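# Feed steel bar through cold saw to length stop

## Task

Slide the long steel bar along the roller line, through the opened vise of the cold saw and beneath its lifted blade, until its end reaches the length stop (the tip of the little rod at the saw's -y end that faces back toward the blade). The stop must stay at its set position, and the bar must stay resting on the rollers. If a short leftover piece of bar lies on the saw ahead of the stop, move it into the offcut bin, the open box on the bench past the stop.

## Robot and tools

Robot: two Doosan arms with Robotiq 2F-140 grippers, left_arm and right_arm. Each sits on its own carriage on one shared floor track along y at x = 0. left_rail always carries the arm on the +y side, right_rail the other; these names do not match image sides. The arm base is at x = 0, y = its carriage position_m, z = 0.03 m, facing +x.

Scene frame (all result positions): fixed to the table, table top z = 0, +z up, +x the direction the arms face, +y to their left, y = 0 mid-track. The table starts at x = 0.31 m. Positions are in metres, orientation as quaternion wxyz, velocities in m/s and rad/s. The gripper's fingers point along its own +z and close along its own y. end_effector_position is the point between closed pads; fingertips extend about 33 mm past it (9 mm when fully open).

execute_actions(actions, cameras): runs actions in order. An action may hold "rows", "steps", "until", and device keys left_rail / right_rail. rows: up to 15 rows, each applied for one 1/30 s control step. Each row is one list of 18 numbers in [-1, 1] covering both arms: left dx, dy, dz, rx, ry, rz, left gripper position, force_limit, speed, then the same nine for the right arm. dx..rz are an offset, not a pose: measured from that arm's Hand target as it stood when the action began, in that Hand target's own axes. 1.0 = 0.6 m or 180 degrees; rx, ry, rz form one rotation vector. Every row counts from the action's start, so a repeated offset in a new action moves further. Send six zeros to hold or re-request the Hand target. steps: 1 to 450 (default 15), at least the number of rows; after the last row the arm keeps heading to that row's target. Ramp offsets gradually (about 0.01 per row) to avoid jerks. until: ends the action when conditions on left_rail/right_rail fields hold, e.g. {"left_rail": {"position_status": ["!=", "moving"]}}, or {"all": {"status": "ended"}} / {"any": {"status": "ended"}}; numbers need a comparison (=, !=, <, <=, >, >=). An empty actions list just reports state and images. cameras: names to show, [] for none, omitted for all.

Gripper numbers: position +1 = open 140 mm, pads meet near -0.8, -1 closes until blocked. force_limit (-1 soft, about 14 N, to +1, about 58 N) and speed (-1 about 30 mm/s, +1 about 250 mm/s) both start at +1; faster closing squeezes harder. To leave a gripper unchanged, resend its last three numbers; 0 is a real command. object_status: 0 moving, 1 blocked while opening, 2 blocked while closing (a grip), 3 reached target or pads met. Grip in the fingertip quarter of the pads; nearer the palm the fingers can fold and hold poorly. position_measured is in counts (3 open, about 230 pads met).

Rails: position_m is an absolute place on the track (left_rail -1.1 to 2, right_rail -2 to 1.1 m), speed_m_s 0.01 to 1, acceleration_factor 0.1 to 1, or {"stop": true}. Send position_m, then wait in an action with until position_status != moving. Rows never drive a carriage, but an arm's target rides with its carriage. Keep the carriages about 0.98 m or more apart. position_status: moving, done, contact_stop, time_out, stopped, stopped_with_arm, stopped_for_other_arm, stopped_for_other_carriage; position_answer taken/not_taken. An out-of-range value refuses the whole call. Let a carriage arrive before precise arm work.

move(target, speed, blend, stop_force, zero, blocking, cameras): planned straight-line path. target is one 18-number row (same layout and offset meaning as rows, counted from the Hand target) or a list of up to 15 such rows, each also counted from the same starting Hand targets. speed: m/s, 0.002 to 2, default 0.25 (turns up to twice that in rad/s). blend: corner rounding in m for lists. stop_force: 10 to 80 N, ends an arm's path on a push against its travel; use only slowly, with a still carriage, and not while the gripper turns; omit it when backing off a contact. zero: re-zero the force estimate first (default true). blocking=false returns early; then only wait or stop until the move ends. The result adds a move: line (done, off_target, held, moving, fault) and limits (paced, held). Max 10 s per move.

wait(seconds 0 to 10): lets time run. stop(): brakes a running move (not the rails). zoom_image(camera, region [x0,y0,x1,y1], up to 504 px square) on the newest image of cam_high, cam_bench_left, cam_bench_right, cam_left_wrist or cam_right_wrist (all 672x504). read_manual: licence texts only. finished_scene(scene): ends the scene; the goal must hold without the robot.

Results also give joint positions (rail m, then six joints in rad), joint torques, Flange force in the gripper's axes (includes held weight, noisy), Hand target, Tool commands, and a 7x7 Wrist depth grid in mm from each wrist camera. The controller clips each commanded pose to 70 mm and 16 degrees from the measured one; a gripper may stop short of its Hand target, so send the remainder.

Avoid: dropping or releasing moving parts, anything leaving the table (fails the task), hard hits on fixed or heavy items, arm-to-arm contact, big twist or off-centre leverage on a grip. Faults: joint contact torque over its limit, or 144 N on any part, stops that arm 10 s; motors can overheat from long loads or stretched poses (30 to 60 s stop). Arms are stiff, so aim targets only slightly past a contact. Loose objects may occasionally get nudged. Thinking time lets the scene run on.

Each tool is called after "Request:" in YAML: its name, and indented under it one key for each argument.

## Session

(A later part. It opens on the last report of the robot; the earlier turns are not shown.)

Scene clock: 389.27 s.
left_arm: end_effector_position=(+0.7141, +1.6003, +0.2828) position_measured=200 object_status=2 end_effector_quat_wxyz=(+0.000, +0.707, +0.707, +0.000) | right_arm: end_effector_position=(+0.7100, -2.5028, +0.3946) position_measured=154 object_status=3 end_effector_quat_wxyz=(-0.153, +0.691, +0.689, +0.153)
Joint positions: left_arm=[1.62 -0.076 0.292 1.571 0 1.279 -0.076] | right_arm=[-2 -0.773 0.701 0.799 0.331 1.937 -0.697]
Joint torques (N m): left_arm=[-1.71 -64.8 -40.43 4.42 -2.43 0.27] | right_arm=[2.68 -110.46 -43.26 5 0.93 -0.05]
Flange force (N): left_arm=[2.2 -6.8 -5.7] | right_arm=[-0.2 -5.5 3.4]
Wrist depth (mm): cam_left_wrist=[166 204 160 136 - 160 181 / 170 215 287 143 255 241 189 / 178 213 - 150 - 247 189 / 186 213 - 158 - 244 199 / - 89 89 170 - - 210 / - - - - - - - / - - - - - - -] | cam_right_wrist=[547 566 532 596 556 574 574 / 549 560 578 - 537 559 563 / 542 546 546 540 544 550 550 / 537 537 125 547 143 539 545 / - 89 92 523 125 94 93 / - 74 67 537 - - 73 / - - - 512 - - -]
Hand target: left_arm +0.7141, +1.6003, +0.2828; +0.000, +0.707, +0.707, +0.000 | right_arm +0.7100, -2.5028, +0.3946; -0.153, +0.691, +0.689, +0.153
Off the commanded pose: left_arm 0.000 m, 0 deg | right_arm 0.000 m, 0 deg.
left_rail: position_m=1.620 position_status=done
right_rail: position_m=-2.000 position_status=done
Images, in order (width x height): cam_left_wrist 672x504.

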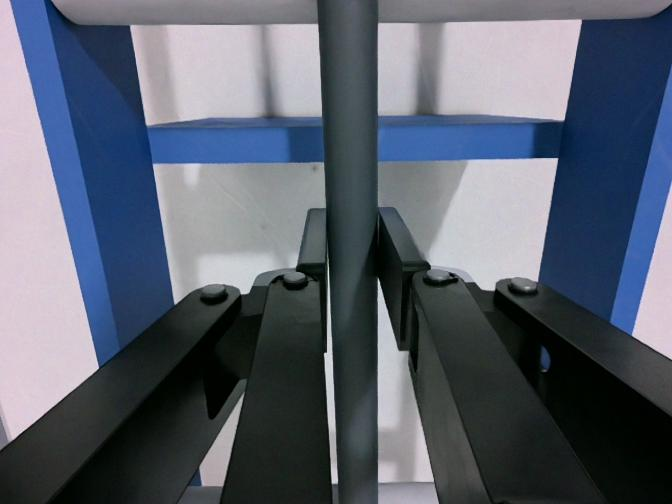

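Request:
move:
  target:
    - [0,0,0,0,0,0,-1,-0.9,-1,0.106,0,-0.2265,0,0,0,-0.2,0,-1]
    - [0,0,0,0,0,0,-1,-0.9,-1,0.877,0.008,0.17,0,0.0556,0,-0.2,0,-1]
  blend: [0.05,0]
  cameras: ["cam_right_wrist"]

Request:
execute_actions:
  actions:
    - {"left_rail":{"position_m":-0.45,"speed_m_s":0.35,"acceleration_factor":0.15},"steps":450,"until":{"left_rail":{"position_status":["!=","moving"]}}}

Scene clock: 398.23 s.
left_arm: end_effector_position=(+0.7141, +1.6003, +0.2828) position_measured=200 object_status=2 end_effector_quat_wxyz=(+0.000, +0.707, +0.707, +0.000) | right_arm: end_effector_position=(+0.7161, -1.9830, +0.5249) position_measured=154 object_status=3 end_effector_quat_wxyz=(-0.213, +0.675, +0.673, +0.213)
Joint positions: left_arm=[1.62 -0.076 0.292 1.571 0 1.279 -0.076] | right_arm=[-2 -0.285 0.29 1.245 0.596 1.762 -0.213]
Joint torques (N m): left_arm=[-2.04 -64.39 -40.32 4.48 -2.43 0.32] | right_arm=[3.29 -71.34 -43.64 5.25 0.57 -0.22]
Flange force (N): left_arm=[2.6 -7.2 -6.1] | right_arm=[-4.0 -6.0 0.4]
Wrist depth (mm): cam_left_wrist=[166 203 160 136 - 367 180 / 169 231 286 143 252 239 189 / 176 215 - 150 - 240 190 / 185 213 - 158 - 249 199 / 467 89 89 170 - - 198 / - - - 182 - - - / - - - 192 - - -] | cam_right_wrist=[803 599 509 489 503 - 1681 / 759 754 531 474 485 552 1669 / 729 705 509 449 458 534 1548 / 684 680 140 436 144 692 1480 / - 89 92 411 126 93 95 / - 74 623 621 629 - 73 / - - - 603 - - -]
Hand target: left_arm +0.7141, +1.6003, +0.2828; +0.000, +0.707, +0.707, +0.000 | right_arm +0.7161, -1.9829, +0.5249; -0.213, +0.675, +0.673, +0.213
Off the commanded pose: left_arm 0.000 m, 0 deg | right_arm 0.000 m, 0 deg.
left_rail: position_m=1.620 position_status=done
right_rail: position_m=-2.000 position_status=done
move: done
Images, in order (width x height): cam_right_wrist 672x504.

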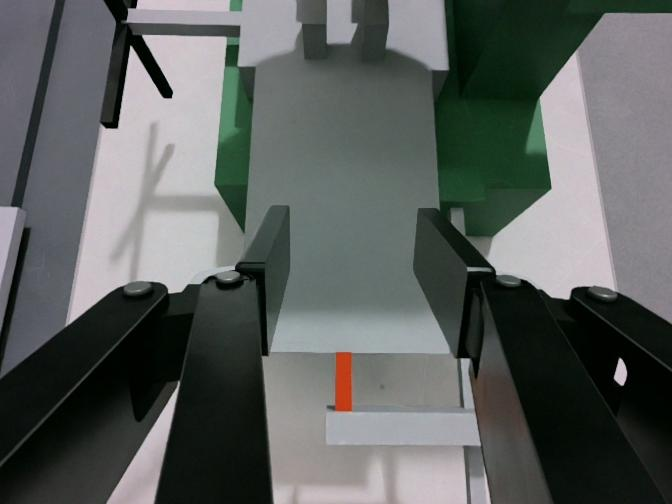

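Scene clock: 406.17 s.
left_arm: end_effector_position=(+0.7141, -0.4697, +0.2828) position_measured=200 object_status=2 end_effector_quat_wxyz=(+0.000, +0.707, +0.707, +0.000) | right_arm: end_effector_position=(+0.7161, -1.9829, +0.5249) position_measured=154 object_status=3 end_effector_quat_wxyz=(-0.213, +0.675, +0.673, +0.213)
Joint positions: left_arm=[-0.45 -0.076 0.292 1.571 0 1.279 -0.076] | right_arm=[-2 -0.285 0.29 1.245 0.596 1.762 -0.213]
Joint torques (N m): left_arm=[-2.79 -65.33 -40.25 4.44 -2.04 0.19] | right_arm=[2.4 -71.99 -43.67 5.19 0.49 -0.11]
Flange force (N): left_arm=[3.8 -5.8 -5.1] | right_arm=[-3.0 -4.8 1.0]
Wrist depth (mm): cam_left_wrist=[172 219 308 136 310 311 189 / 162 161 161 150 164 162 162 / 177 177 169 152 171 182 181 / 187 228 - 158 - 244 199 / - 89 89 171 - - 210 / - - - 182 - - - / - - - 192 - - -] | cam_right_wrist=[- 591 502 493 506 447 1730 / 747 749 530 473 485 757 1646 / 729 738 455 452 458 530 1528 / 676 678 126 433 144 696 1444 / - 89 92 411 126 93 95 / - 74 621 623 - - 73 / - - - 591 - - -]
Hand target: left_arm +0.7141, -0.4697, +0.2828; +0.000, +0.707, +0.707, +0.000 | right_arm +0.7161, -1.9829, +0.5249; -0.213, +0.675, +0.673, +0.213
Tool commands: left_gripper/position=-1.0 left_gripper/force_limit=-0.9 left_gripper/speed=-1.0 right_gripper/position=-0.2 right_gripper/force_limit=+0.0 right_gripper/speed=-1.0
Off the commanded pose: left_arm 0.000 m, 0 deg | right_arm 0.000 m, 0 deg.
left_rail: position_m=-0.450 speed_m_s=0.35 position_status=done
right_rail: position_m=-2.000 position_status=done

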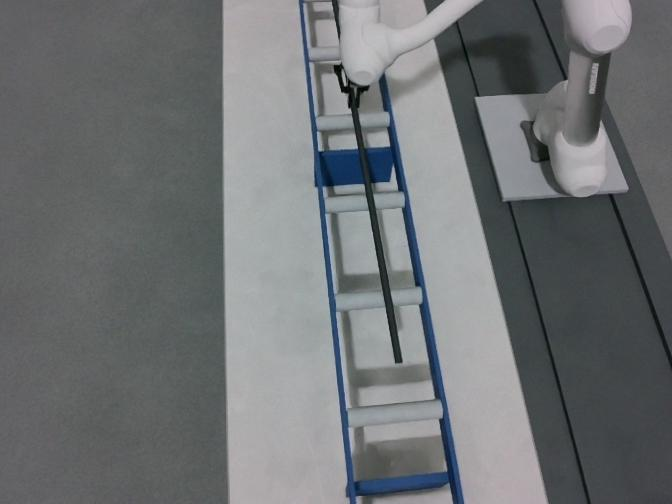

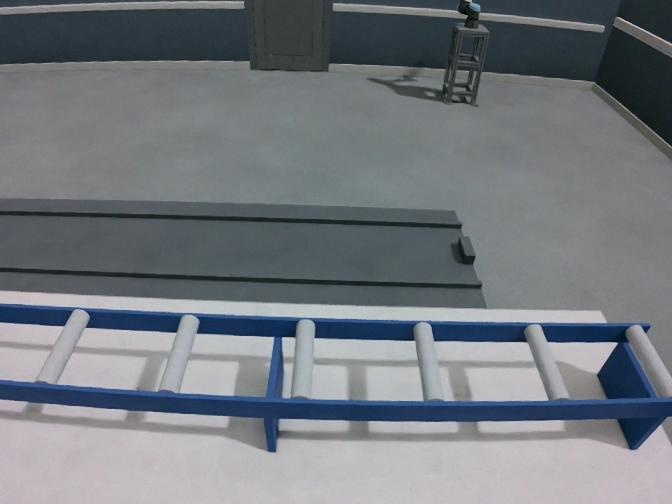

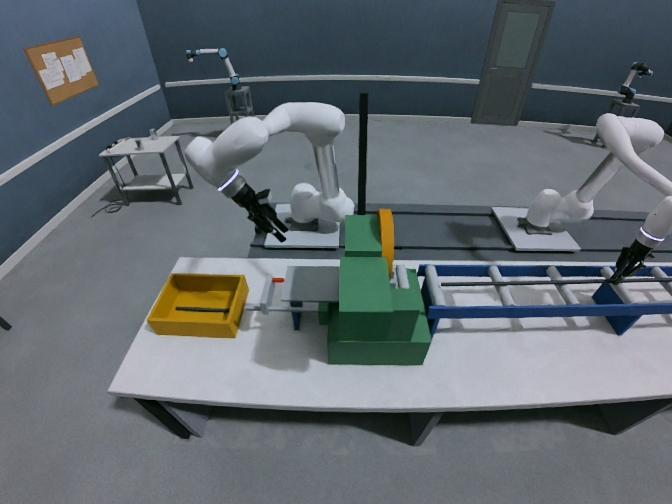

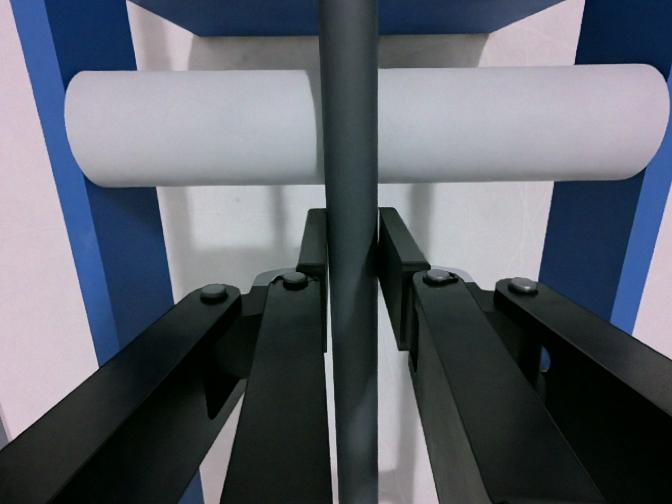

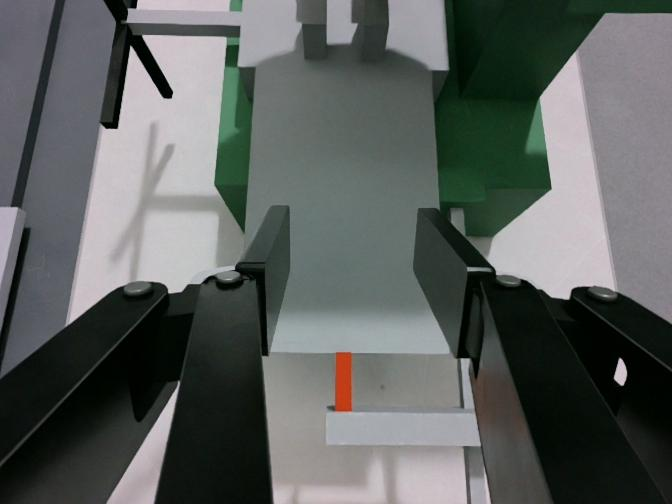

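Request:
zoom_image:
  camera: "cam_high"
  region: [290, 60, 480, 420]

Request:
zoom_image:
  camera: "cam_bench_right"
  region: [400, 230, 672, 330]

Scaled by 1.400.

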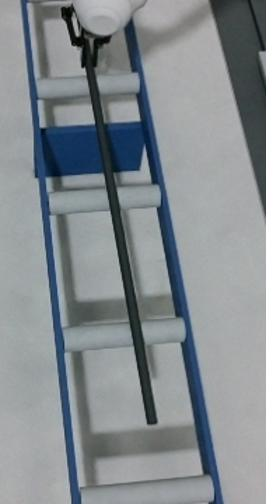

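Scaled by 1.853.

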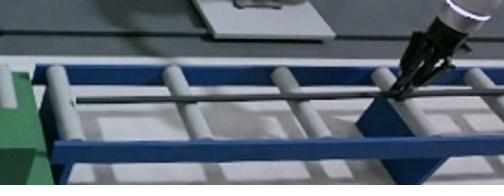

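Request:
execute_actions:
  actions:
    - {"left_rail":{"position_m":-0.60,"speed_m_s":0.15,"acceleration_factor":0.1},"steps":450,"until":{"left_rail":{"position_status":["!=","moving"]}}}
  cameras: ["cam_bench_right","cam_high","cam_right_wrist"]

Request:
zoom_image:
  camera: "cam_bench_right"
  region: [370, 230, 470, 330]

Request:
zoom_image:
  camera: "cam_high"
  region: [300, 150, 490, 504]

Scene clock: 419.97 s.
left_arm: end_effector_position=(+0.7141, -0.6197, +0.2828) position_measured=200 object_status=2 end_effector_quat_wxyz=(+0.000, +0.707, +0.707, +0.000) | right_arm: end_effector_position=(+0.7161, -1.9829, +0.5249) position_measured=154 object_status=3 end_effector_quat_wxyz=(-0.213, +0.675, +0.673, +0.213)
Joint positions: left_arm=[-0.6 -0.076 0.292 1.571 0 1.279 -0.076] | right_arm=[-2 -0.285 0.29 1.245 0.596 1.762 -0.213]
Joint torques (N m): left_arm=[-1.6 -64.99 -40.35 4.38 -2.06 0.34] | right_arm=[2.58 -72.02 -43.47 5.18 0.44 -0.08]
Flange force (N): left_arm=[1.5 -6.4 -5.3] | right_arm=[-3.3 -4.3 0.7]
Wrist depth (mm): cam_left_wrist=[171 198 - 136 - - 189 / 169 201 - 143 - - 189 / 177 214 - 150 - - 189 / 185 213 - 156 - 245 199 / - 89 89 171 - - 199 / - - - - - - - / - - - 193 - - -] | cam_right_wrist=[812 603 507 487 507 444 1693 / 680 742 502 470 483 547 1646 / 738 711 536 448 459 525 1538 / 698 678 140 430 144 686 1480 / - 89 92 411 126 94 95 / - 74 623 624 - - 73 / - - - 594 - - -]
Hand target: left_arm +0.7141, -0.6197, +0.2828; +0.000, +0.707, +0.707, +0.000 | right_arm +0.7161, -1.9829, +0.5249; -0.213, +0.675, +0.673, +0.213
Tool commands: left_gripper/position=-1.0 left_gripper/force_limit=-0.9 left_gripper/speed=-1.0 right_gripper/position=-0.2 right_gripper/force_limit=+0.0 right_gripper/speed=-1.0
Off the commanded pose: left_arm 0.000 m, 0 deg | right_arm 0.000 m, 0 deg.
left_rail: position_m=-0.600 speed_m_s=0.15 position_status=done
right_rail: position_m=-2.000 position_status=done
Images, in order (width x height): cam_high 672x504, cam_bench_right 672x504, cam_right_wrist 672x504.

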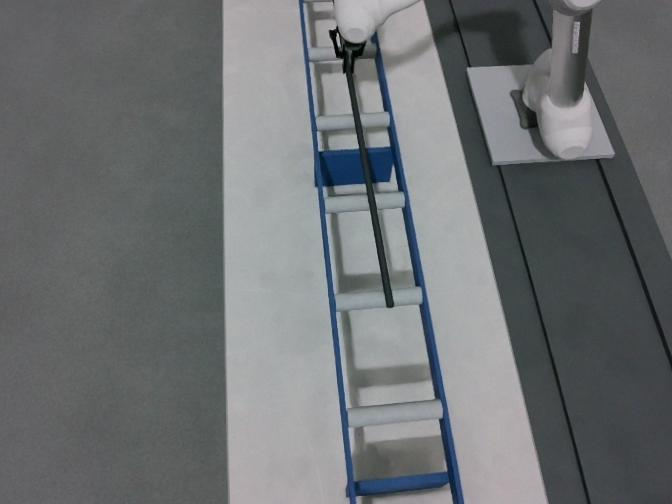

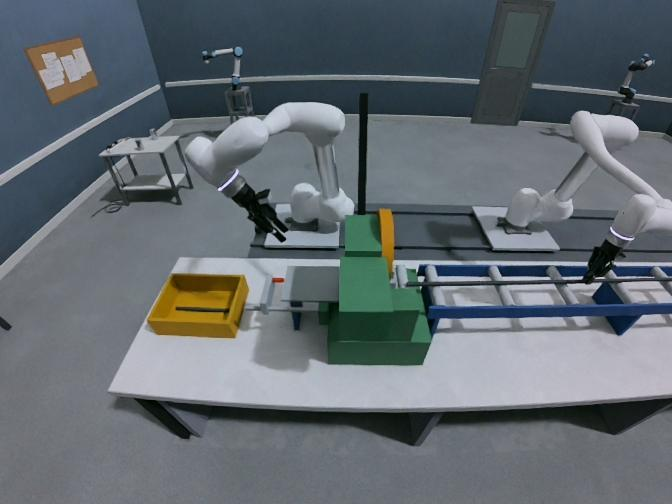

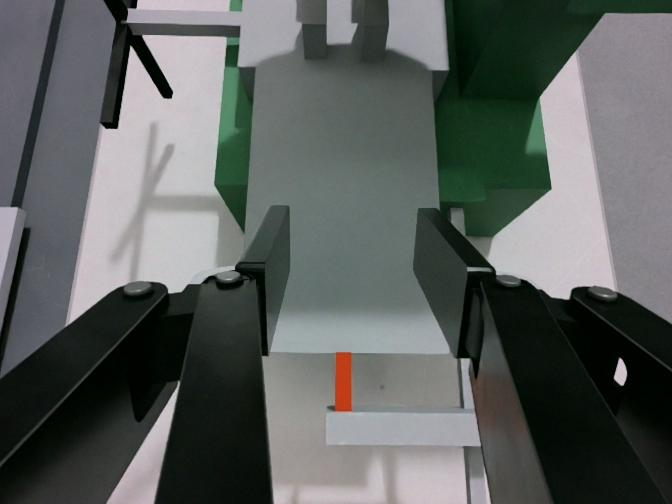

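Scaled by 5.040.

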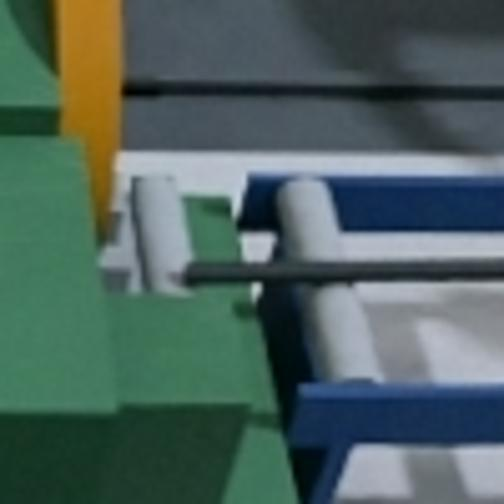

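Scaled by 1.424.

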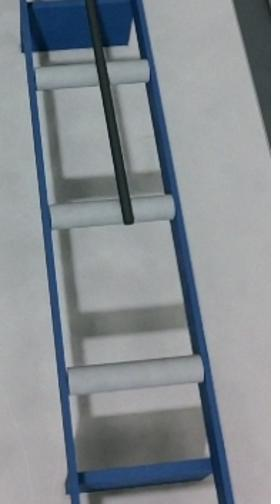

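Request:
move:
  target: [0,0,0,0,0,0,-1,-0.9,-1,0,0,0,0,0.0833,0,-0.2,0,-1]
  cameras: ["cam_right_wrist"]

Request:
zoom_image:
  camera: "cam_right_wrist"
  region: [230, 0, 460, 200]

Scene clock: 433.30 s.
left_arm: end_effector_position=(+0.7141, -0.6197, +0.2828) position_measured=200 object_status=2 end_effector_quat_wxyz=(+0.000, +0.707, +0.707, +0.000) | right_arm: end_effector_position=(+0.7161, -1.9829, +0.5249) position_measured=154 object_status=3 end_effector_quat_wxyz=(-0.299, +0.642, +0.640, +0.299)
Joint positions: left_arm=[-0.6 -0.076 0.292 1.571 0 1.279 -0.076] | right_arm=[-2 -0.367 0.32 1.309 0.828 1.808 -0.285]
Joint torques (N m): left_arm=[-3.13 -64.9 -40.1 4.16 -2.17 0.25] | right_arm=[3.02 -75.36 -43.24 5.07 0.71 -0.04]
Flange force (N): left_arm=[4.5 -6.1 -5.6] | right_arm=[-2.9 -3.9 -1.1]
Wrist depth (mm): cam_left_wrist=[171 205 - 136 - - 189 / 169 203 - 143 - - 189 / 178 214 419 151 - - 189 / 185 213 - 158 - 242 199 / 456 89 89 171 - - 198 / - - - 182 - - - / - - - 192 - - -] | cam_right_wrist=[- - - 330 331 339 314 / - 577 590 544 555 449 1978 / - 661 536 539 541 777 1824 / 663 749 125 486 144 563 1623 / - 89 92 419 126 94 95 / - 74 382 385 391 - 73 / - - - 568 - - -]
Hand target: left_arm +0.7141, -0.6197, +0.2828; +0.000, +0.707, +0.707, +0.000 | right_arm +0.7161, -1.9829, +0.5249; -0.299, +0.642, +0.640, +0.299
Off the commanded pose: left_arm 0.000 m, 0 deg | right_arm 0.000 m, 0 deg.
left_rail: position_m=-0.600 speed_m_s=0.15 position_status=done
right_rail: position_m=-2.000 position_status=done
move: done
Images, in order (width x height): cam_right_wrist 672x504.

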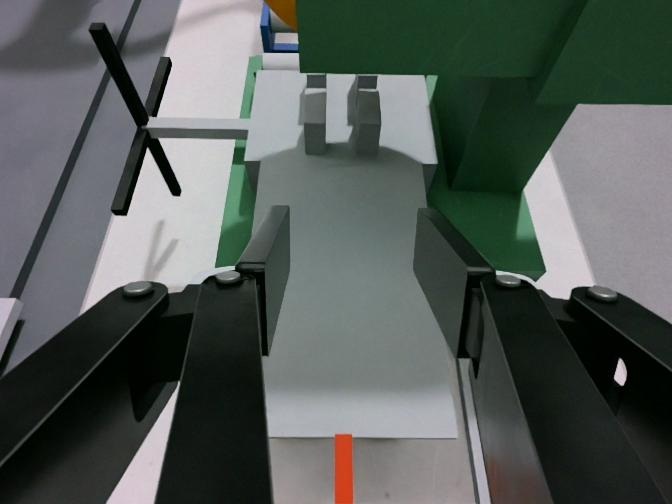

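Scaled by 2.191.

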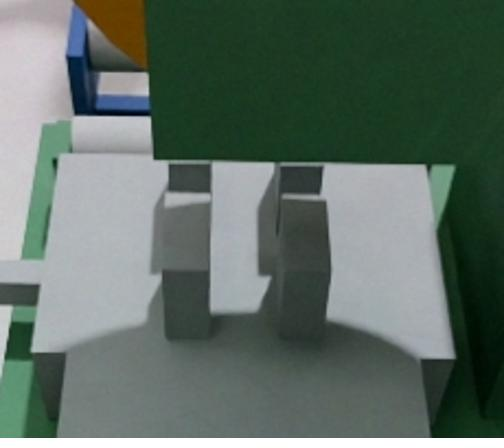

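Request:
execute_actions:
  actions:
    - {"left_rail":{"position_m":-0.68,"speed_m_s":0.1,"acceleration_factor":0.1},"steps":450,"until":{"left_rail":{"position_status":["!=","moving"]}}}
  cameras: ["cam_right_wrist"]

Request:
zoom_image:
  camera: "cam_right_wrist"
  region: [230, 0, 460, 200]

Scene clock: 437.27 s.
left_arm: end_effector_position=(+0.7141, -0.6997, +0.2828) position_measured=200 object_status=2 end_effector_quat_wxyz=(+0.000, +0.707, +0.707, +0.000) | right_arm: end_effector_position=(+0.7161, -1.9829, +0.5249) position_measured=154 object_status=3 end_effector_quat_wxyz=(-0.299, +0.642, +0.640, +0.299)
Joint positions: left_arm=[-0.68 -0.076 0.292 1.571 0 1.279 -0.076] | right_arm=[-2 -0.367 0.32 1.309 0.828 1.808 -0.285]
Joint torques (N m): left_arm=[-15.05 -68.84 -38.44 -1.39 0.67 0.26] | right_arm=[2.33 -75.09 -43.55 4.98 0.74 -0.09]
Flange force (N): left_arm=[20.6 3.4 -1.1] | right_arm=[-2.8 -4.5 0.3]
Wrist depth (mm): cam_left_wrist=[172 203 - 136 - - 189 / 169 201 - 143 - - 188 / 177 230 - 151 415 - 189 / 188 189 188 158 193 193 189 / - 185 89 170 - - 187 / - - - - - - - / - - - - - - -] | cam_right_wrist=[1070 909 - 343 332 331 315 / - 593 597 547 583 469 1913 / - 623 560 521 563 591 1810 / 745 740 140 466 143 564 1590 / - 89 92 - 125 94 95 / - 74 381 391 388 - 73 / - - - 551 - - -]
Hand target: left_arm +0.7141, -0.6997, +0.2828; +0.000, +0.707, +0.707, +0.000 | right_arm +0.7161, -1.9829, +0.5249; -0.299, +0.642, +0.640, +0.299
Tool commands: left_gripper/position=-1.0 left_gripper/force_limit=-0.9 left_gripper/speed=-1.0 right_gripper/position=-0.2 right_gripper/force_limit=+0.0 right_gripper/speed=-1.0
Off the commanded pose: left_arm 0.000 m, 0 deg | right_arm 0.000 m, 0 deg.
left_rail: position_m=-0.680 speed_m_s=0.10 position_status=done
right_rail: position_m=-2.000 position_status=done
Images, in order (width x height): cam_right_wrist 672x504.

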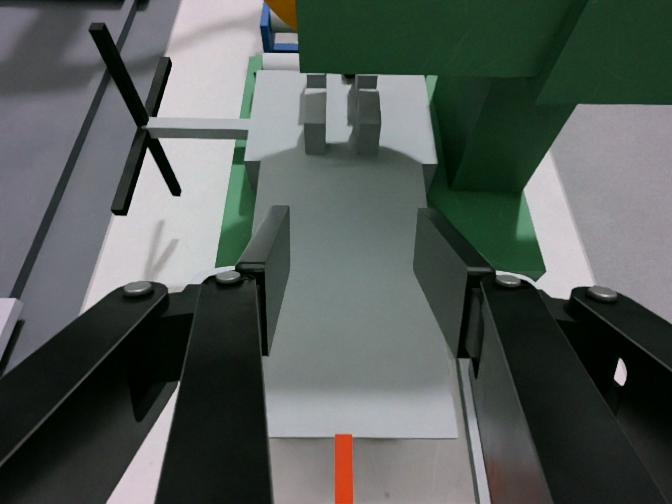

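Scaled by 2.191.

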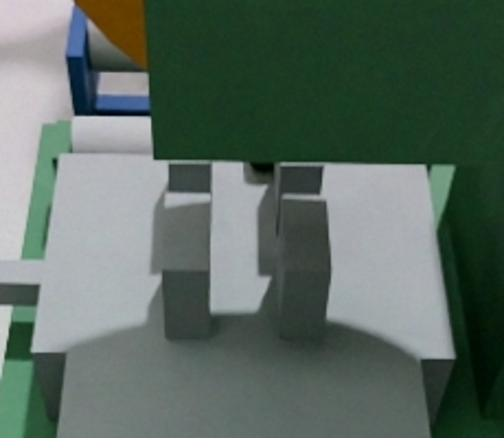

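Request:
execute_actions:
  actions:
    - {"left_rail":{"position_m":-0.655,"speed_m_s":0.1,"acceleration_factor":0.1},"steps":450,"until":{"left_rail":{"position_status":["!=","moving"]}}}
  cameras: []

Request:
move:
  target: [0,-0.0167,0,0,0,0,-1,-0.9,-1,0,0,0,0,0,0,-0.2,0,-1]
  speed: 0.03
  cameras: ["cam_left_wrist"]

Request:
execute_actions:
  actions:
    - {"left_rail":{"position_m":-0.675,"speed_m_s":0.1,"acceleration_factor":0.1},"steps":450,"until":{"left_rail":{"position_status":["!=","moving"]}}}
  cameras: ["cam_right_wrist"]

Request:
zoom_image:
  camera: "cam_right_wrist"
  region: [290, 50, 400, 170]

Scene clock: 446.57 s.
left_arm: end_effector_position=(+0.7141, -0.6747, +0.2828) position_measured=200 object_status=2 end_effector_quat_wxyz=(+0.000, +0.707, +0.707, +0.000) | right_arm: end_effector_position=(+0.7161, -1.9829, +0.5249) position_measured=154 object_status=3 end_effector_quat_wxyz=(-0.299, +0.642, +0.640, +0.299)
Joint positions: left_arm=[-0.655 -0.076 0.292 1.571 0 1.279 -0.076] | right_arm=[-2 -0.367 0.32 1.309 0.828 1.808 -0.285]
Joint torques (N m): left_arm=[-2.73 -69.33 -38.72 4.15 0.65 0.28] | right_arm=[1.9 -75.36 -43.6 4.91 0.74 -0.09]
Flange force (N): left_arm=[3.4 2.1 -0.4] | right_arm=[-2.6 -3.9 0.8]
Wrist depth (mm): cam_left_wrist=[172 204 - 136 - - 188 / 169 204 - 143 - 389 189 / 177 214 - 150 - - 190 / 184 214 - 158 - 232 198 / - 192 89 170 - - 200 / - - - - - - - / - - - - - - -] | cam_right_wrist=[1032 1090 764 332 332 325 315 / - 618 597 540 596 478 1994 / 803 690 577 514 534 563 1783 / - 747 140 462 144 541 1657 / - 89 92 425 126 94 95 / - 74 382 391 389 - 73 / - - - 570 - - -]
Hand target: left_arm +0.7141, -0.6748, +0.2828; +0.000, +0.707, +0.707, +0.000 | right_arm +0.7161, -1.9829, +0.5249; -0.299, +0.642, +0.640, +0.299
Tool commands: left_gripper/position=-1.0 left_gripper/force_limit=-0.9 left_gripper/speed=-1.0 right_gripper/position=-0.2 right_gripper/force_limit=+0.0 right_gripper/speed=-1.0
Off the commanded pose: left_arm 0.000 m, 0 deg | right_arm 0.000 m, 0 deg.
left_rail: position_m=-0.655 speed_m_s=0.10 position_status=done
right_rail: position_m=-2.000 position_status=done
No camera images: "cameras" was empty.

Scene clock: 447.30 s.
left_arm: end_effector_position=(+0.7042, -0.6747, +0.2828) position_measured=200 object_status=2 end_effector_quat_wxyz=(+0.000, +0.707, +0.707, +0.000) | right_arm: end_effector_position=(+0.7161, -1.9829, +0.5249) position_measured=154 object_status=3 end_effector_quat_wxyz=(-0.299, +0.642, +0.640, +0.299)
Joint positions: left_arm=[-0.655 -0.077 0.276 1.592 0 1.273 -0.077] | right_arm=[-2 -0.367 0.32 1.309 0.828 1.808 -0.285]
Joint torques (N m): left_arm=[-3 -62.61 -28.03 3.9 3.58 0.08] | right_arm=[2.36 -75.18 -43.64 4.91 0.76 -0.15]
Flange force (N): left_arm=[3.6 14.6 -10.4] | right_arm=[-2.6 -4.5 0.3]
Wrist depth (mm): cam_left_wrist=[161 196 - 136 377 - 194 / 167 198 - 143 396 - 194 / - 208 - 151 - - 212 / - 193 - 158 - - 204 / - - 89 170 - - 199 / - - - 182 - - - / - - - 196 - - -] | cam_right_wrist=[- 1014 - 329 330 330 315 / 945 593 596 546 584 467 1929 / 829 795 581 525 562 575 1796 / 772 735 140 474 144 562 1634 / - 89 92 425 125 94 95 / - 74 381 391 390 - 73 / - - - 567 - - -]
Hand target: left_arm +0.7041, -0.6747, +0.2828; +0.000, +0.707, +0.707, +0.000 | right_arm +0.7161, -1.9829, +0.5249; -0.299, +0.642, +0.640, +0.299
Off the commanded pose: left_arm 0.000 m, 0 deg | right_arm 0.000 m, 0 deg.
left_rail: position_m=-0.655 speed_m_s=0.10 position_status=done
right_rail: position_m=-2.000 position_status=done
move: done
Images, in order (width x height): cam_left_wrist 672x504.

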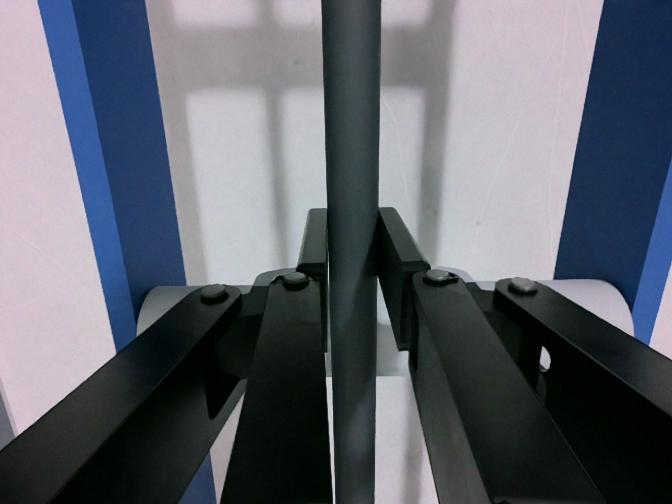

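Scene clock: 448.30 s.
left_arm: end_effector_position=(+0.7041, -0.6947, +0.2828) position_measured=200 object_status=2 end_effector_quat_wxyz=(+0.000, +0.707, +0.707, +0.000) | right_arm: end_effector_position=(+0.7161, -1.9829, +0.5249) position_measured=154 object_status=3 end_effector_quat_wxyz=(-0.299, +0.642, +0.640, +0.299)
Joint positions: left_arm=[-0.675 -0.077 0.276 1.592 0 1.273 -0.077] | right_arm=[-2 -0.367 0.32 1.309 0.828 1.808 -0.285]
Joint torques (N m): left_arm=[-2.35 -63.97 -32.85 4 2.77 0.12] | right_arm=[2.36 -75.44 -43.63 4.97 0.77 -0.11]
Flange force (N): left_arm=[2.9 7.1 -5.7] | right_arm=[-3.0 -4.1 0.3]
Wrist depth (mm): cam_left_wrist=[160 197 - 136 366 - 194 / 165 195 - 142 - - 194 / 179 207 - 151 - - 213 / - 193 200 157 191 192 192 / - 89 89 169 - - 188 / - - - 182 - - - / - - - 196 - - -] | cam_right_wrist=[1010 1019 1046 325 345 336 315 / 888 594 593 544 568 449 1913 / 840 792 578 528 544 798 1796 / - 749 140 464 143 554 1646 / - 89 92 421 125 94 95 / - 74 380 391 392 - 73 / - - - 563 - - -]
Hand target: left_arm +0.7041, -0.6947, +0.2828; +0.000, +0.707, +0.707, +0.000 | right_arm +0.7161, -1.9829, +0.5249; -0.299, +0.642, +0.640, +0.299
Tool commands: left_gripper/position=-1.0 left_gripper/force_limit=-0.9 left_gripper/speed=-1.0 right_gripper/position=-0.2 right_gripper/force_limit=+0.0 right_gripper/speed=-1.0
Off the commanded pose: left_arm 0.000 m, 0 deg | right_arm 0.000 m, 0 deg.
left_rail: position_m=-0.675 speed_m_s=0.10 position_status=done
right_rail: position_m=-2.000 position_status=done
Images, in order (width x height): cam_right_wrist 672x504.

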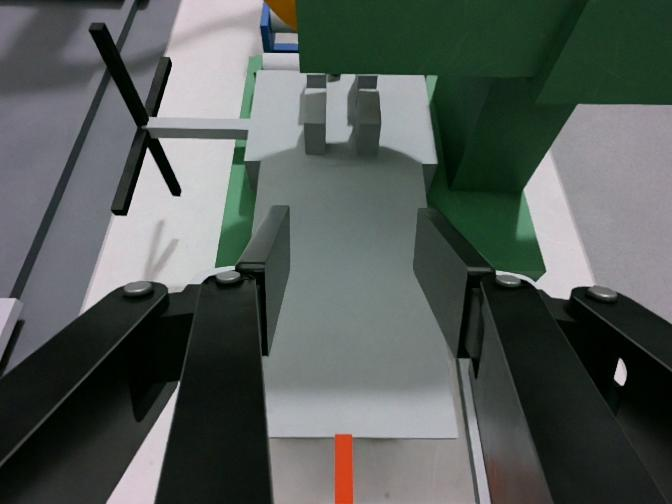

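Scaled by 4.200.

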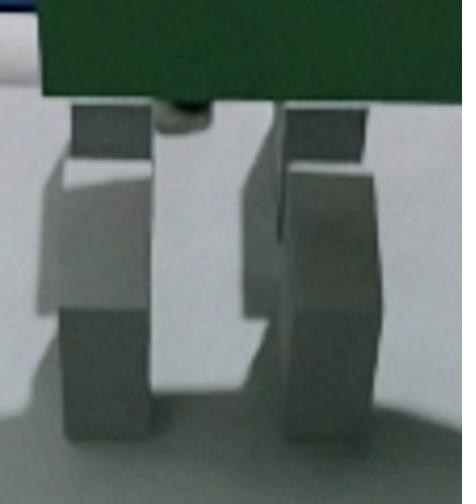

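Request:
move:
  target: [0,0.0085,0,0,0,0,-1,-0.9,-1,0,0,0,0,0,0,-0.2,0,-1]
  speed: 0.03
  cameras: ["cam_right_wrist"]

Request:
zoom_image:
  camera: "cam_right_wrist"
  region: [290, 50, 400, 170]

Scene clock: 452.30 s.
left_arm: end_effector_position=(+0.7091, -0.6947, +0.2828) position_measured=201 object_status=2 end_effector_quat_wxyz=(+0.000, +0.707, +0.707, +0.000) | right_arm: end_effector_position=(+0.7161, -1.9829, +0.5249) position_measured=154 object_status=3 end_effector_quat_wxyz=(-0.299, +0.642, +0.640, +0.299)
Joint positions: left_arm=[-0.675 -0.076 0.284 1.582 0 1.276 -0.076] | right_arm=[-2 -0.367 0.32 1.309 0.828 1.808 -0.285]
Joint torques (N m): left_arm=[-1.95 -61.3 -41.77 4.68 -4.91 0.17] | right_arm=[2.83 -75.14 -43.58 4.94 0.77 -0.07]
Flange force (N): left_arm=[3.2 -12.8 -9.5] | right_arm=[-3.2 -4.8 -0.3]
Wrist depth (mm): cam_left_wrist=[163 193 - 136 - - 188 / 167 206 - 142 - - 196 / 175 203 - 150 - - 197 / - 193 203 155 193 198 191 / - 187 88 - - - 187 / - - - 184 - - - / - - - 196 - - -] | cam_right_wrist=[1075 1142 - 330 319 330 315 / 997 593 597 544 590 480 1898 / - 726 573 514 545 806 1810 / 777 - 140 476 143 539 1646 / - 89 92 425 125 93 96 / - 74 385 386 388 - 73 / - - - 567 - - -]
Hand target: left_arm +0.7092, -0.6947, +0.2828; +0.000, +0.707, +0.707, +0.000 | right_arm +0.7161, -1.9829, +0.5249; -0.299, +0.642, +0.640, +0.299
Off the commanded pose: left_arm 0.000 m, 0 deg | right_arm 0.000 m, 0 deg.
left_rail: position_m=-0.675 speed_m_s=0.10 position_status=done
right_rail: position_m=-2.000 position_status=done
move: done
Images, in order (width x height): cam_right_wrist 672x504.

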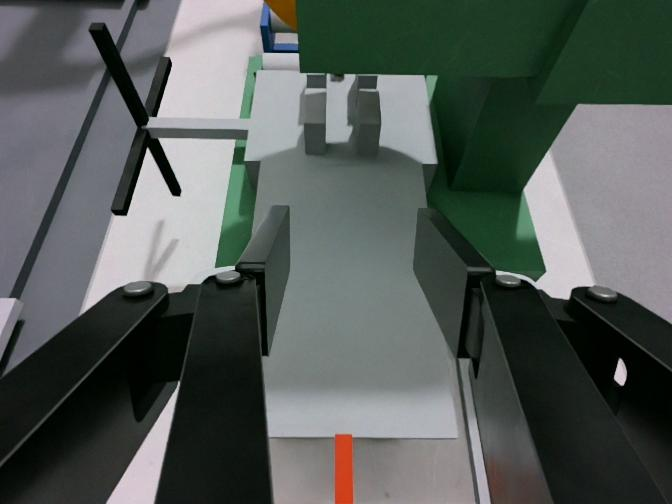

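Scaled by 4.200.

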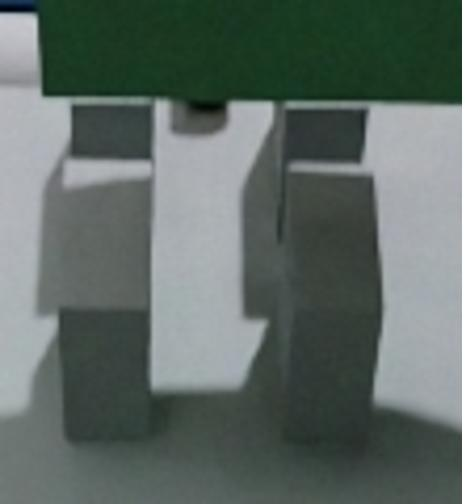

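Request:
move:
  target: [0,0.01,0,0,0,0,-1,-0.9,-1,0,0,0,0,0,0,-0.2,0,-1]
  speed: 0.03
  cameras: []

Request:
execute_actions:
  actions:
    - {"left_rail":{"position_m":-0.74,"speed_m_s":0.1,"acceleration_factor":0.1},"steps":450,"until":{"left_rail":{"position_status":["!=","moving"]}}}
  cameras: ["cam_right_wrist"]

Request:
zoom_image:
  camera: "cam_right_wrist"
  region: [290, 50, 400, 170]

Scene clock: 457.43 s.
left_arm: end_effector_position=(+0.7151, -0.6947, +0.2828) position_measured=201 object_status=2 end_effector_quat_wxyz=(+0.000, +0.707, +0.707, +0.000) | right_arm: end_effector_position=(+0.7161, -1.9829, +0.5249) position_measured=154 object_status=3 end_effector_quat_wxyz=(-0.299, +0.642, +0.640, +0.299)
Joint positions: left_arm=[-0.675 -0.076 0.293 1.569 0 1.279 -0.076] | right_arm=[-2 -0.367 0.32 1.309 0.828 1.808 -0.285]
Joint torques (N m): left_arm=[-1.92 -63.2 -42.4 4.53 -4.95 0.2] | right_arm=[2.72 -75.58 -43.7 5 0.74 -0.1]
Flange force (N): left_arm=[2.3 -12.4 -8.1] | right_arm=[-3.3 -4.2 -0.1]
Wrist depth (mm): cam_left_wrist=[173 367 - 136 - - 187 / 171 204 - 142 - - 187 / 177 216 - 150 - 234 188 / 184 193 204 158 192 199 191 / - 187 89 169 - - 190 / - - - 182 - - - / - - - - - - -] | cam_right_wrist=[- 885 1010 344 333 331 315 / 872 596 593 522 541 479 2046 / 829 717 539 517 568 817 1839 / - 749 125 466 144 546 1623 / - 89 92 425 114 93 96 / - 74 381 388 - - 73 / - - - 574 - - -]
Hand target: left_arm +0.7152, -0.6947, +0.2828; +0.000, +0.707, +0.707, +0.000 | right_arm +0.7161, -1.9829, +0.5249; -0.299, +0.642, +0.640, +0.299
Off the commanded pose: left_arm 0.000 m, 0 deg | right_arm 0.000 m, 0 deg.
left_rail: position_m=-0.675 speed_m_s=0.10 position_status=done
right_rail: position_m=-2.000 position_status=done
move: done
No camera images: "cameras" was empty.

Scene clock: 459.07 s.
left_arm: end_effector_position=(+0.7152, -0.7597, +0.2828) position_measured=201 object_status=2 end_effector_quat_wxyz=(+0.000, +0.707, +0.707, +0.000) | right_arm: end_effector_position=(+0.7161, -1.9829, +0.5249) position_measured=154 object_status=3 end_effector_quat_wxyz=(-0.299, +0.642, +0.640, +0.299)
Joint positions: left_arm=[-0.74 -0.076 0.293 1.569 0 1.279 -0.076] | right_arm=[-2 -0.367 0.32 1.309 0.828 1.808 -0.285]
Joint torques (N m): left_arm=[-1.95 -62.21 -42.2 4.62 -4.89 0.18] | right_arm=[2.68 -75.1 -43.46 5 0.77 -0.11]
Flange force (N): left_arm=[2.4 -13.3 -9.0] | right_arm=[-2.7 -4.5 -0.2]
Wrist depth (mm): cam_left_wrist=[173 362 - 136 - - 187 / 167 169 - 143 166 168 174 / 171 167 171 152 169 170 174 / 186 215 - 158 - 250 207 / - 89 89 166 - - 198 / - - - 183 - - - / - - - 195 - - -] | cam_right_wrist=[1100 1023 1070 331 331 347 318 / 1037 596 605 513 585 462 1978 / 790 777 581 518 547 588 1824 / 762 735 140 467 144 547 1623 / - 89 92 426 126 94 95 / - 74 385 388 386 - 73 / - - - 568 - - -]
Hand target: left_arm +0.7152, -0.7597, +0.2828; +0.000, +0.707, +0.707, +0.000 | right_arm +0.7161, -1.9829, +0.5249; -0.299, +0.642, +0.640, +0.299
Tool commands: left_gripper/position=-1.0 left_gripper/force_limit=-0.9 left_gripper/speed=-1.0 right_gripper/position=-0.2 right_gripper/force_limit=+0.0 right_gripper/speed=-1.0
Off the commanded pose: left_arm 0.000 m, 0 deg | right_arm 0.000 m, 0 deg.
left_rail: position_m=-0.740 speed_m_s=0.10 position_status=done
right_rail: position_m=-2.000 position_status=done
Images, in order (width x height): cam_right_wrist 672x504.

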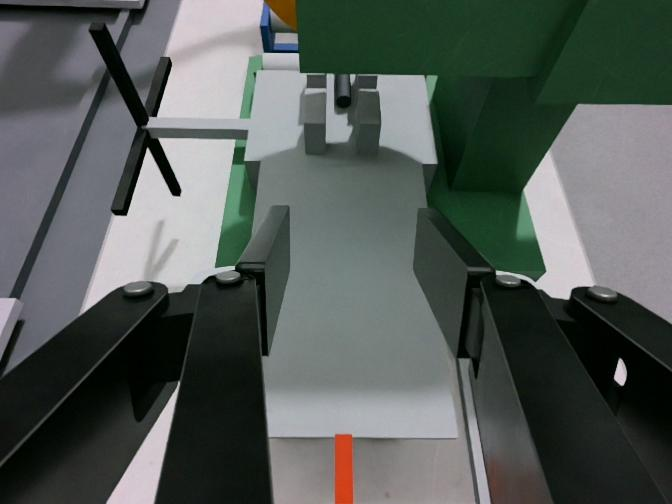

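Scaled by 4.200.

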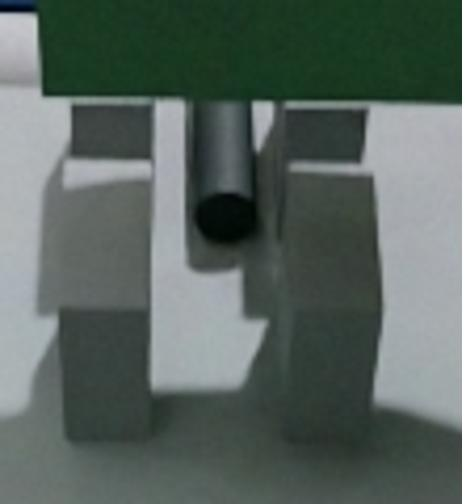

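Request:
execute_actions:
  actions:
    - {"left_rail":{"position_m":-0.86,"speed_m_s":0.1,"acceleration_factor":0.1},"steps":450,"until":{"left_rail":{"position_status":["!=","moving"]}}}
  cameras: ["cam_right_wrist"]

Request:
execute_actions:
  actions:
    - {"left_rail":{"position_m":-1.01,"speed_m_s":0.1,"acceleration_factor":0.1},"steps":450,"until":{"left_rail":{"position_status":["!=","moving"]}}}
  cameras: ["cam_right_wrist","cam_bench_right"]

Scene clock: 465.27 s.
left_arm: end_effector_position=(+0.7152, -0.8797, +0.2828) position_measured=201 object_status=2 end_effector_quat_wxyz=(+0.000, +0.707, +0.707, +0.000) | right_arm: end_effector_position=(+0.7161, -1.9829, +0.5249) position_measured=154 object_status=3 end_effector_quat_wxyz=(-0.299, +0.642, +0.640, +0.299)
Joint positions: left_arm=[-0.86 -0.076 0.293 1.569 0 1.279 -0.076] | right_arm=[-2 -0.367 0.32 1.309 0.828 1.808 -0.285]
Joint torques (N m): left_arm=[-2.36 -62.26 -41.69 4.51 -4.67 0.21] | right_arm=[2.25 -75.45 -43.61 4.99 0.76 -0.1]
Flange force (N): left_arm=[2.8 -12.3 -9.3] | right_arm=[-2.8 -4.0 0.4]
Wrist depth (mm): cam_left_wrist=[173 203 - 136 - - 187 / 171 203 - 142 - - 188 / 177 214 - 150 420 234 188 / 186 216 435 146 120 247 197 / - 89 89 168 - - 199 / - - - - - - - / - - - - - - -] | cam_right_wrist=[1041 1014 1095 331 324 333 315 / - 585 596 534 559 466 1994 / 865 578 577 513 566 588 1783 / 762 764 140 534 144 562 1669 / - 89 92 425 125 94 96 / - 74 381 387 390 - 73 / - - - 580 - - -]
Hand target: left_arm +0.7152, -0.8797, +0.2828; +0.000, +0.707, +0.707, +0.000 | right_arm +0.7161, -1.9829, +0.5249; -0.299, +0.642, +0.640, +0.299
Tool commands: left_gripper/position=-1.0 left_gripper/force_limit=-0.9 left_gripper/speed=-1.0 right_gripper/position=-0.2 right_gripper/force_limit=+0.0 right_gripper/speed=-1.0
Off the commanded pose: left_arm 0.000 m, 0 deg | right_arm 0.000 m, 0 deg.
left_rail: position_m=-0.860 speed_m_s=0.10 position_status=done
right_rail: position_m=-2.000 position_status=done
Images, in order (width x height): cam_right_wrist 672x504.

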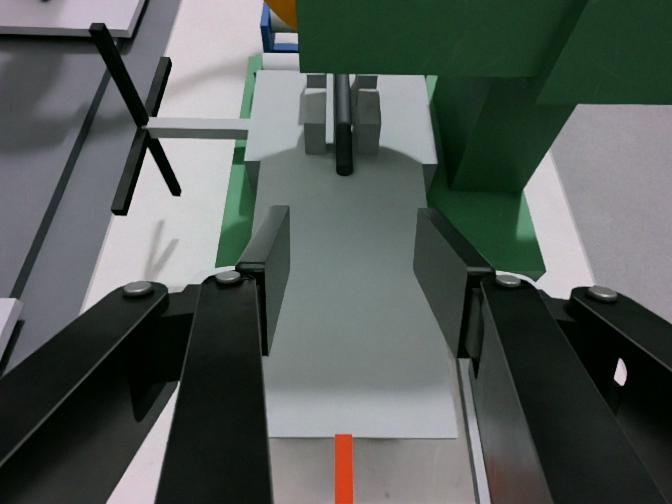

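Scene clock: 467.77 s.
left_arm: end_effector_position=(+0.7152, -1.0297, +0.2828) position_measured=201 object_status=2 end_effector_quat_wxyz=(+0.000, +0.707, +0.707, +0.000) | right_arm: end_effector_position=(+0.7161, -1.9829, +0.5249) position_measured=154 object_status=3 end_effector_quat_wxyz=(-0.299, +0.642, +0.640, +0.299)
Joint positions: left_arm=[-1.01 -0.076 0.293 1.569 0 1.279 -0.076] | right_arm=[-2 -0.367 0.32 1.309 0.828 1.808 -0.285]
Joint torques (N m): left_arm=[-2.72 -62.99 -42.03 4.34 -4.47 0.19] | right_arm=[2.57 -75.17 -43.48 4.95 0.75 -0.05]
Flange force (N): left_arm=[3.3 -11.8 -8.0] | right_arm=[-3.0 -4.3 -0.1]
Wrist depth (mm): cam_left_wrist=[173 372 367 136 - - 188 / 172 218 - 142 - - 188 / 177 191 187 152 183 186 185 / - 177 178 - 178 179 183 / - 89 89 169 - - 197 / - - - 182 - - - / - - - 196 - - -] | cam_right_wrist=[993 1023 1014 351 346 332 315 / 895 591 597 537 570 461 2029 / 847 798 580 507 551 590 1783 / 764 752 140 463 144 564 1601 / - 89 92 418 126 94 96 / - 74 383 389 390 - 73 / - - - 567 - - -]
Hand target: left_arm +0.7152, -1.0297, +0.2828; +0.000, +0.707, +0.707, +0.000 | right_arm +0.7161, -1.9829, +0.5249; -0.299, +0.642, +0.640, +0.299
Tool commands: left_gripper/position=-1.0 left_gripper/force_limit=-0.9 left_gripper/speed=-1.0 right_gripper/position=-0.2 right_gripper/force_limit=+0.0 right_gripper/speed=-1.0
Off the commanded pose: left_arm 0.000 m, 0 deg | right_arm 0.000 m, 0 deg.
left_rail: position_m=-1.010 speed_m_s=0.10 position_status=done
right_rail: position_m=-2.000 position_status=done
Images, in order (width x height): cam_bench_right 672x504, cam_right_wrist 672x504.

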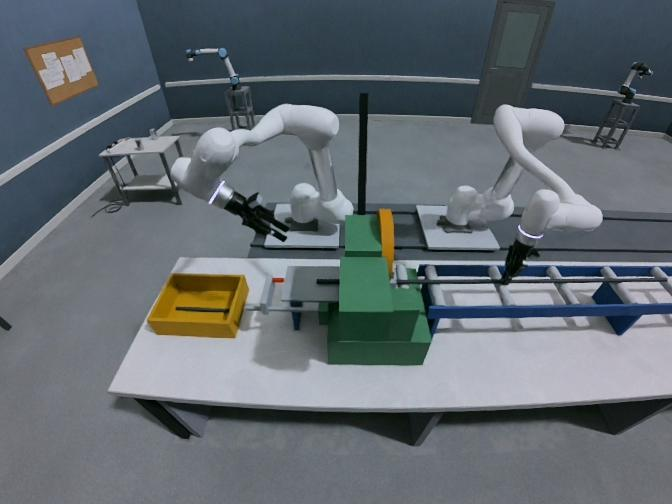

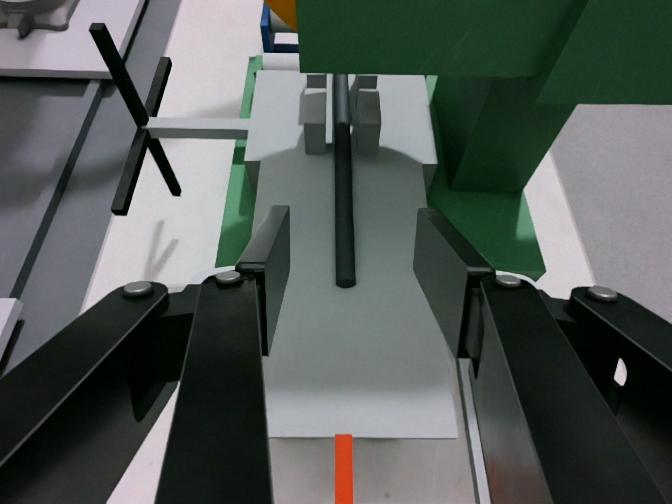

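Request:
move:
  target: [-0.2,0,0,0,0,0,-1,-0.9,-1,0,0,0,0,0,0,-0.2,0,-1]
  speed: 0.08
  cameras: ["cam_right_wrist"]

Request:
zoom_image:
  camera: "cam_right_wrist"
  region: [290, 380, 400, 480]

Scene clock: 474.10 s.
left_arm: end_effector_position=(+0.7151, -1.1498, +0.2828) position_measured=201 object_status=2 end_effector_quat_wxyz=(+0.000, +0.707, +0.707, +0.000) | right_arm: end_effector_position=(+0.7161, -1.9829, +0.5249) position_measured=154 object_status=3 end_effector_quat_wxyz=(-0.299, +0.642, +0.640, +0.299)
Joint positions: left_arm=[-1.01 -0.24 0.314 1.542 0 1.286 -0.24] | right_arm=[-2 -0.367 0.32 1.309 0.828 1.808 -0.285]
Joint torques (N m): left_arm=[-0.89 -64.85 -40.64 4.74 -3.55 0.34] | right_arm=[2.84 -75.13 -43.44 5 0.78 -0.14]
Flange force (N): left_arm=[2.5 -9.7 -8.2] | right_arm=[-3.2 -4.4 -0.2]
Wrist depth (mm): cam_left_wrist=[173 193 - 136 - - 187 / 171 205 385 142 - - 188 / 177 216 - 150 - 231 188 / 184 214 - 157 - 244 198 / - 89 89 169 - - 199 / - - - 182 - - - / - - - 195 - - -] | cam_right_wrist=[968 1075 - 333 331 333 318 / 993 593 578 522 - 380 1961 / 840 698 537 516 535 826 1824 / 784 747 126 467 129 562 1634 / - 89 92 414 126 94 95 / - 74 379 382 388 - 73 / - - - 573 - - -]
Hand target: left_arm +0.7151, -1.1498, +0.2828; +0.000, +0.707, +0.707, +0.000 | right_arm +0.7161, -1.9829, +0.5249; -0.299, +0.642, +0.640, +0.299
Off the commanded pose: left_arm 0.000 m, 0 deg | right_arm 0.000 m, 0 deg.
left_rail: position_m=-1.010 speed_m_s=0.10 position_status=done
right_rail: position_m=-2.000 position_status=done
move: done
Images, in order (width x height): cam_right_wrist 672x504.

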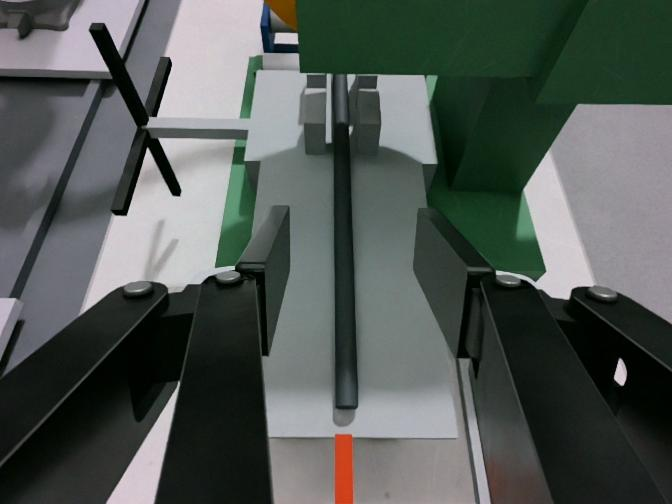

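Scaled by 4.582.

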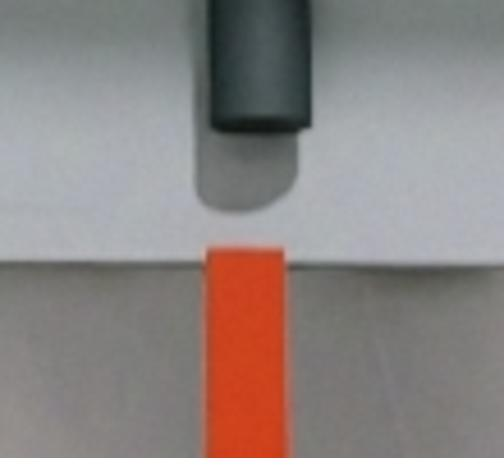

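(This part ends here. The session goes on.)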